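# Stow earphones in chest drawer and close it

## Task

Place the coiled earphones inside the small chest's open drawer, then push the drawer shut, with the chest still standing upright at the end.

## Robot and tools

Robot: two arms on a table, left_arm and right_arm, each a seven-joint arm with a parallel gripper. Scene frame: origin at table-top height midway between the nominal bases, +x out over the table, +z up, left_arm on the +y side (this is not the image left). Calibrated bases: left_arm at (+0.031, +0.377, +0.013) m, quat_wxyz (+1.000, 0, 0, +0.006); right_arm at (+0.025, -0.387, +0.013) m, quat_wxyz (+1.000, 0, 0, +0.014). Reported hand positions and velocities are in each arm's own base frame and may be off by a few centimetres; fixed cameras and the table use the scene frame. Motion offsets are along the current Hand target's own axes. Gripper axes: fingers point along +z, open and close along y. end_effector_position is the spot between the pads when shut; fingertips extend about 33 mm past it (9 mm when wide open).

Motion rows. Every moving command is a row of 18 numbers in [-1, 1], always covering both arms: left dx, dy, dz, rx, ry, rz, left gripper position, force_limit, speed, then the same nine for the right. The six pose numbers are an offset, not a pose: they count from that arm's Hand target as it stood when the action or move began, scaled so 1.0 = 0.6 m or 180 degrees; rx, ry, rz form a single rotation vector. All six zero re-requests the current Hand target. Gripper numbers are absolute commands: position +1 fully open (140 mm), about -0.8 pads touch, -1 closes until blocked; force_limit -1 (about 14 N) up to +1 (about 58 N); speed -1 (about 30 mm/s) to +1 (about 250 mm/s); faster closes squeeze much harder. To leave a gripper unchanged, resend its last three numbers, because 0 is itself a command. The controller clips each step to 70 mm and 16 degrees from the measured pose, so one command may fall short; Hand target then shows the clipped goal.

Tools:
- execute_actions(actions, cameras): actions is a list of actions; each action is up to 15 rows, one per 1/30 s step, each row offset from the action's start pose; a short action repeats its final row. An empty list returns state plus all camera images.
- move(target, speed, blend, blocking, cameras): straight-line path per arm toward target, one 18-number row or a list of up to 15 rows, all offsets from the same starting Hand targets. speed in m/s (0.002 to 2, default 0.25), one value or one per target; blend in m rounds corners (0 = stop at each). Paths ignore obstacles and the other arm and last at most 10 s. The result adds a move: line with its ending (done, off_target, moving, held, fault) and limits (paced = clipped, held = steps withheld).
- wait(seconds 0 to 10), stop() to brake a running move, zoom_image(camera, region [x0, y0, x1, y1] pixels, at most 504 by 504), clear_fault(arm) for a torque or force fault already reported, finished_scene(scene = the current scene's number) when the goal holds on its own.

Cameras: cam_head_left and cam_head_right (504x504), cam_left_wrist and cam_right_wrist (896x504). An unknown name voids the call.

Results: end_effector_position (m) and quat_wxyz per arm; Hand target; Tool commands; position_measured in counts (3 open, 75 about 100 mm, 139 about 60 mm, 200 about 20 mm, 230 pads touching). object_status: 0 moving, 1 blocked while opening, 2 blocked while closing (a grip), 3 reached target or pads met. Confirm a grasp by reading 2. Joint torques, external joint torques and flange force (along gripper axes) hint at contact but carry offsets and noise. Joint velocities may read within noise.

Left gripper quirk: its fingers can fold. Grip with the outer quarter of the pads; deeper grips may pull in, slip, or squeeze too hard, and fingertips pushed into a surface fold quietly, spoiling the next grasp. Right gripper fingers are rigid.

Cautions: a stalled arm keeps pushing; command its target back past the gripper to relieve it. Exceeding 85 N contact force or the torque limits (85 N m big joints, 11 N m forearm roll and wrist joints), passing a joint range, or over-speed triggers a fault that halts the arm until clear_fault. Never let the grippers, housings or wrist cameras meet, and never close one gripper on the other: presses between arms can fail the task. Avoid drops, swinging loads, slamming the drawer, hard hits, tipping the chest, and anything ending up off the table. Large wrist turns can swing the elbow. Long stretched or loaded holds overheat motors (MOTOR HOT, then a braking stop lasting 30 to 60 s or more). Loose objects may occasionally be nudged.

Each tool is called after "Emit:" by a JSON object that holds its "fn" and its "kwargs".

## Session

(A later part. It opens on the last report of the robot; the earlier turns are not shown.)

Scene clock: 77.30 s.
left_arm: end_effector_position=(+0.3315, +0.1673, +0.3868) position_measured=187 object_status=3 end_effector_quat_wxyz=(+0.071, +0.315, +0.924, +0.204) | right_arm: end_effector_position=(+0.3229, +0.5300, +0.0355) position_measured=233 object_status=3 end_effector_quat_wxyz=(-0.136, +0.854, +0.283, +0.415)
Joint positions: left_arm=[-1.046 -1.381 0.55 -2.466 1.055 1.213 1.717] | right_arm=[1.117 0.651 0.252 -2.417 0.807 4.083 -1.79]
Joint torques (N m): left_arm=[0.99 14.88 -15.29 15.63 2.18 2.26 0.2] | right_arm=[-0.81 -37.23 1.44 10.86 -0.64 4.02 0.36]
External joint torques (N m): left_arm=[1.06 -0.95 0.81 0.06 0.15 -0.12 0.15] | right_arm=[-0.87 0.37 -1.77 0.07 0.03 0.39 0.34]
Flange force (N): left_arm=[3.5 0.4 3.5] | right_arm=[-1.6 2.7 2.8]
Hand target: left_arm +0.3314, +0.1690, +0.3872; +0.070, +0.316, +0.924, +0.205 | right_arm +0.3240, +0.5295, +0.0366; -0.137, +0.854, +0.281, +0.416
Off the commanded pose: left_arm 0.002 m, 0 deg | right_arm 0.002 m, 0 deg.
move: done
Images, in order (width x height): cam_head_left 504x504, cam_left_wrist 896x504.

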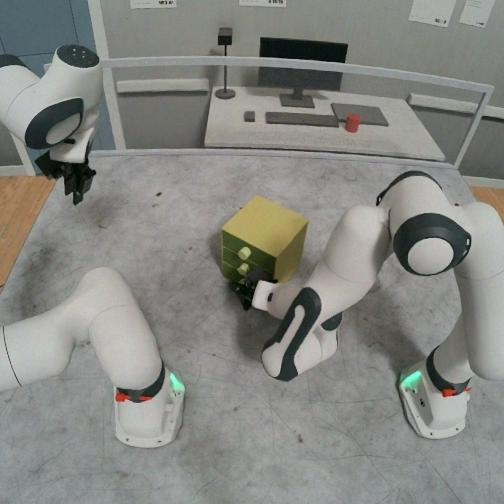

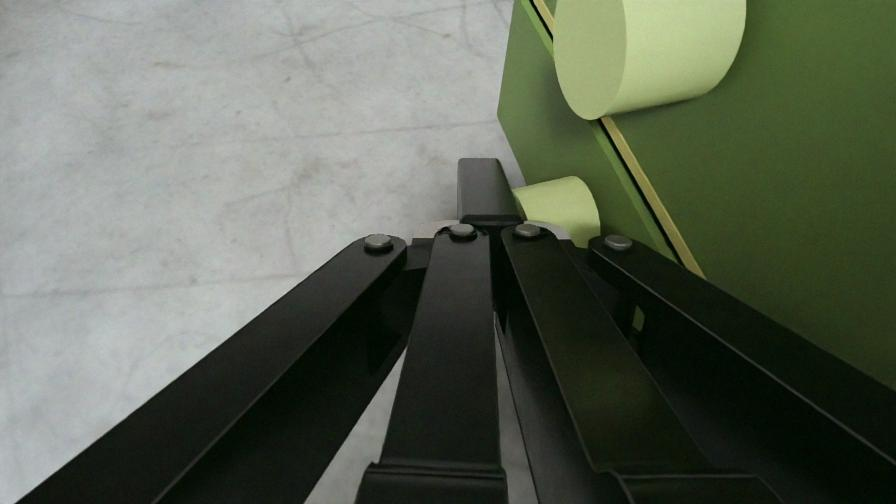

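Emit:
{"fn": "move", "kwargs": {"target": [[0,0,0,0,0,0,-0.46,-0.5,-1,0.0016,0.0079,0.002,0,0,0,-1,0,0]], "speed": 0.03, "cameras": ["cam_left_wrist","cam_head_left"]}}

Emit:
{"fn": "zoom_image", "kwargs": {"camera": "cam_head_left", "region": [200, 220, 290, 310]}}

Scene clock: 78.40 s.
left_arm: end_effector_position=(+0.3315, +0.1673, +0.3868) position_measured=187 object_status=3 end_effector_quat_wxyz=(+0.071, +0.315, +0.924, +0.204) | right_arm: end_effector_position=(+0.3260, +0.5278, +0.0356) position_measured=233 object_status=3 end_effector_quat_wxyz=(-0.136, +0.854, +0.283, +0.415)
Joint positions: left_arm=[-1.046 -1.381 0.55 -2.466 1.055 1.213 1.717] | right_arm=[1.105 0.649 0.252 -2.424 0.791 4.084 -1.786]
Joint torques (N m): left_arm=[0.91 14.85 -15.28 15.62 2.17 2.3 0.21] | right_arm=[-1.62 -37.13 0.88 10.87 -0.45 4.05 0.32]
External joint torques (N m): left_arm=[0.92 -0.85 0.7 0 0.14 -0.06 0.17] | right_arm=[-1.58 0.52 -2.27 0.04 0.21 0.4 0.29]
Flange force (N): left_arm=[3.2 0.3 3.2] | right_arm=[-1.4 3.7 3.6]
Hand target: left_arm +0.3314, +0.1690, +0.3872; +0.070, +0.316, +0.924, +0.205 | right_arm +0.3281, +0.5266, +0.0366; -0.137, +0.854, +0.281, +0.416
Off the commanded pose: left_arm 0.002 m, 0 deg | right_arm 0.003 m, 0 deg.
move: done
Images, in order (width x height): cam_head_left 504x504, cam_left_wrist 896x504.

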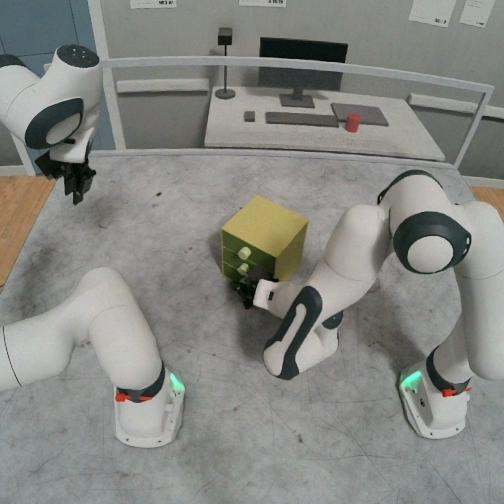

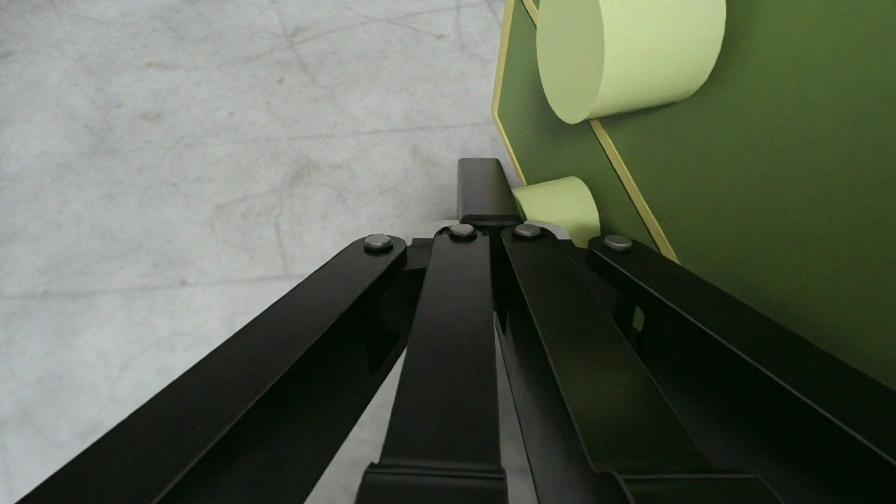

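Scaled by 5.600 from the camera's 504x504 image, which has a finer 720x720 frame.

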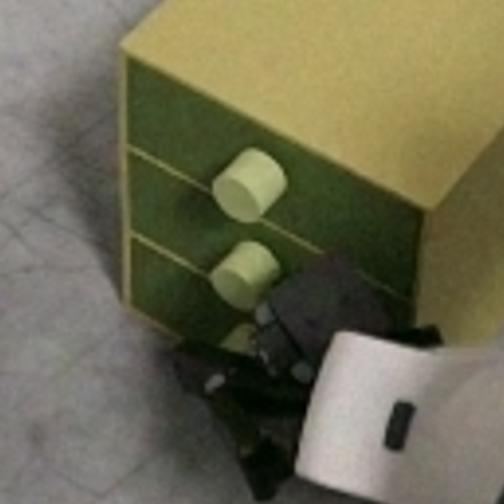

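Emit:
{"fn": "move", "kwargs": {"target": [[0,0,0,0,0,0,-0.46,-0.5,-1,0.0009,0.0047,0.0012,0,0,0,-1,0,0]], "speed": 0.02, "cameras": ["cam_left_wrist"]}}

Scene clock: 79.33 s.
left_arm: end_effector_position=(+0.3315, +0.1673, +0.3868) position_measured=187 object_status=3 end_effector_quat_wxyz=(+0.071, +0.315, +0.924, +0.204) | right_arm: end_effector_position=(+0.3262, +0.5277, +0.0356) position_measured=233 object_status=3 end_effector_quat_wxyz=(-0.138, +0.853, +0.285, +0.414)
Joint positions: left_arm=[-1.046 -1.381 0.55 -2.466 1.055 1.213 1.717] | right_arm=[1.1 0.647 0.252 -2.428 0.78 4.084 -1.782]
Joint velocities: left_arm=[within noise] | right_arm=[0 -0.001 0.001 0 -0.002 0.001 0.005]
Joint torques (N m): left_arm=[0.97 14.91 -15.24 15.55 2.2 2.29 0.21] | right_arm=[-2.46 -37 -0.24 10.7 -0.12 4.05 0.18]
External joint torques (N m): left_arm=[0.95 -0.87 0.82 -0.08 0.16 -0.08 0.16] | right_arm=[-2.44 0.55 -3.43 -0.06 0.53 0.4 0.15]
Flange force (N): left_arm=[3.3 0.2 3.7] | right_arm=[-0.5 4.9 4.4]
Hand target: left_arm +0.3314, +0.1690, +0.3872; +0.070, +0.316, +0.924, +0.205 | right_arm +0.3305, +0.5248, +0.0366; -0.137, +0.854, +0.281, +0.416
Off the commanded pose: left_arm 0.002 m, 0 deg | right_arm 0.005 m, 1 deg.
move: off_target (right_arm)
Images, in order (width x height): cam_left_wrist 896x504.

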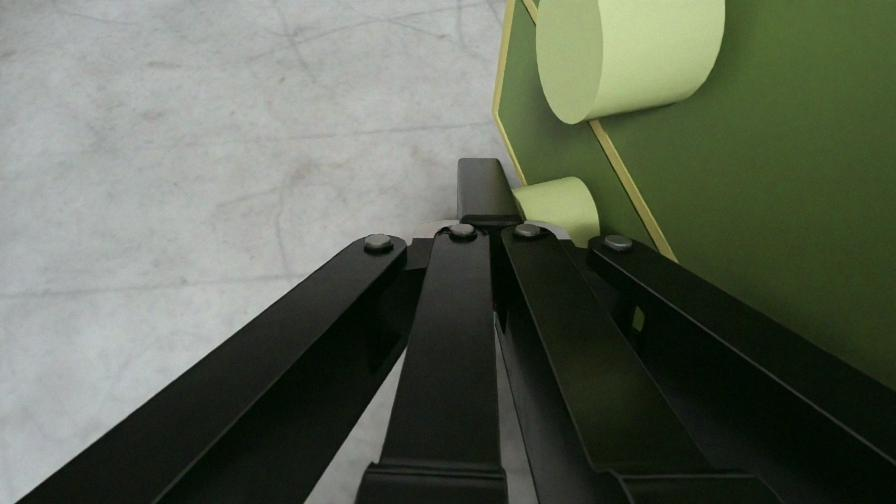

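Emit:
{"fn": "move", "kwargs": {"target": [[0,0,0,0,0,0,-0.46,-0.5,-1,-0.0222,-0.111,-0.0284,0,0,0,-1,0,0]], "speed": 0.12, "cameras": ["all"]}}

Emit:
{"fn": "zoom_image", "kwargs": {"camera": "cam_head_left", "region": [200, 180, 320, 300]}}

Scene clock: 81.17 s.
left_arm: end_effector_position=(+0.3315, +0.1673, +0.3868) position_measured=187 object_status=3 end_effector_quat_wxyz=(+0.071, +0.315, +0.924, +0.204) | right_arm: end_effector_position=(+0.2732, +0.5664, +0.0381) position_measured=233 object_status=3 end_effector_quat_wxyz=(-0.139, +0.854, +0.279, +0.417)
Joint positions: left_arm=[-1.046 -1.381 0.55 -2.466 1.055 1.213 1.717] | right_arm=[1.263 0.685 0.261 -2.308 0.99 4.08 -1.855]
Joint velocities: left_arm=[within noise] | right_arm=[0 0.001 0.001 0.002 0.001 -0.001 -0.006]
Joint torques (N m): left_arm=[1.04 14.99 -15.28 15.58 2.15 2.28 0.19] | right_arm=[0.43 -38.13 1.5 13.04 -0.57 3.44 -0.08]
External joint torques (N m): left_arm=[1.04 -0.79 0.79 -0.06 0.1 -0.09 0.15] | right_arm=[0.39 1.4 -1.77 1.18 0.31 -0.15 -0.1]
Flange force (N): left_arm=[3.2 0.1 3.4] | right_arm=[-0.6 -6.6 7.3]
Hand target: left_arm +0.3314, +0.1690, +0.3872; +0.070, +0.316, +0.924, +0.205 | right_arm +0.2735, +0.5656, +0.0366; -0.137, +0.854, +0.281, +0.416
Off the commanded pose: left_arm 0.002 m, 0 deg | right_arm 0.002 m, 0 deg.
move: done

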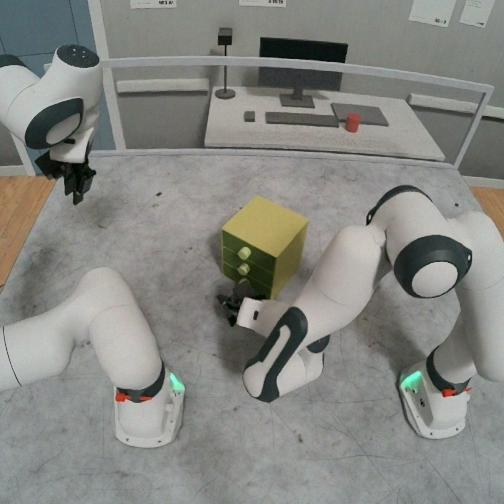

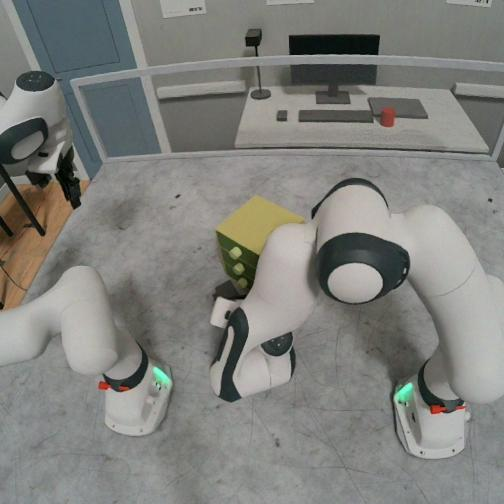

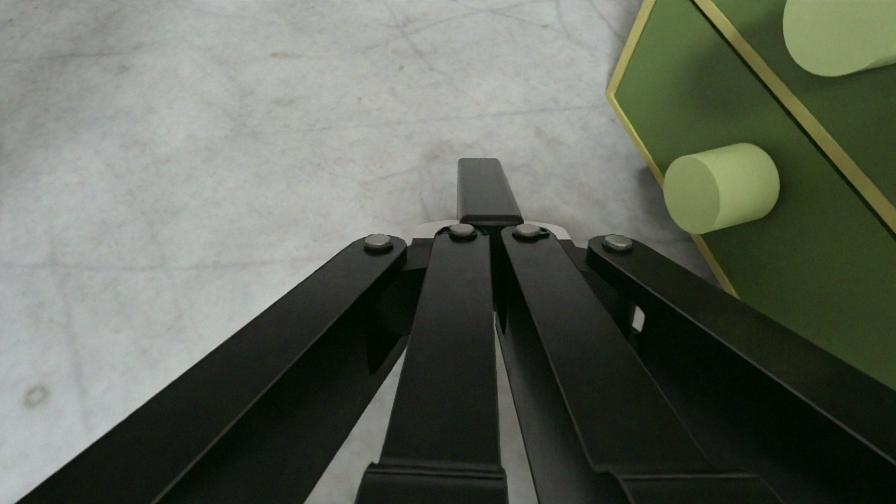

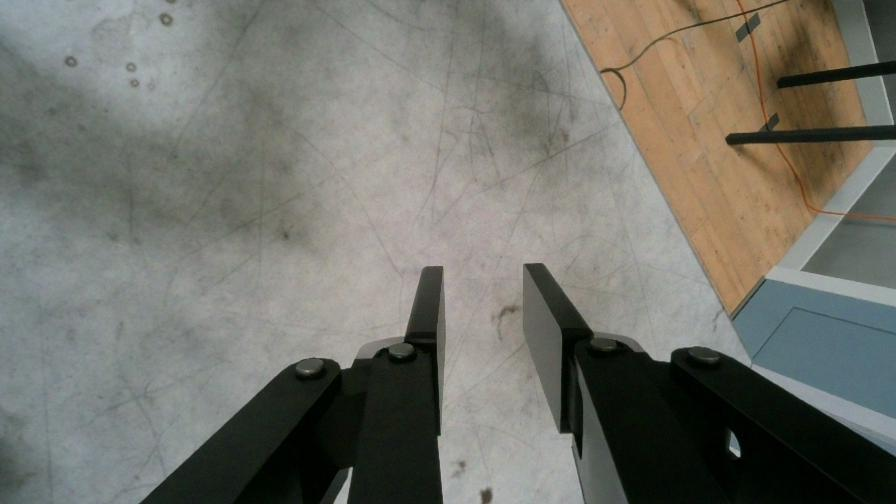

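Scaled by 4.200 from the camera's 504x504 image, which has a finer 720x720 frame.

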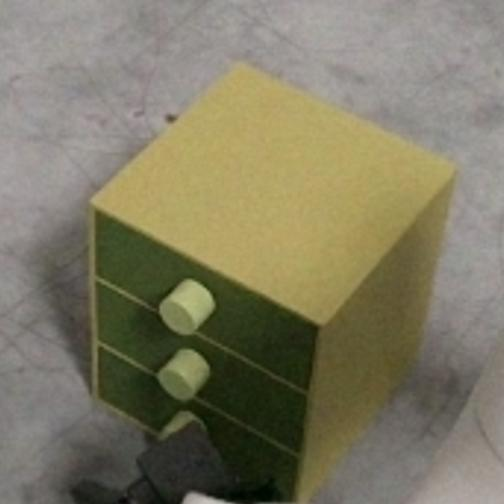

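Emit:
{"fn": "finished_scene", "kwargs": {"scene": 2}}

The scene is finished: the task was done.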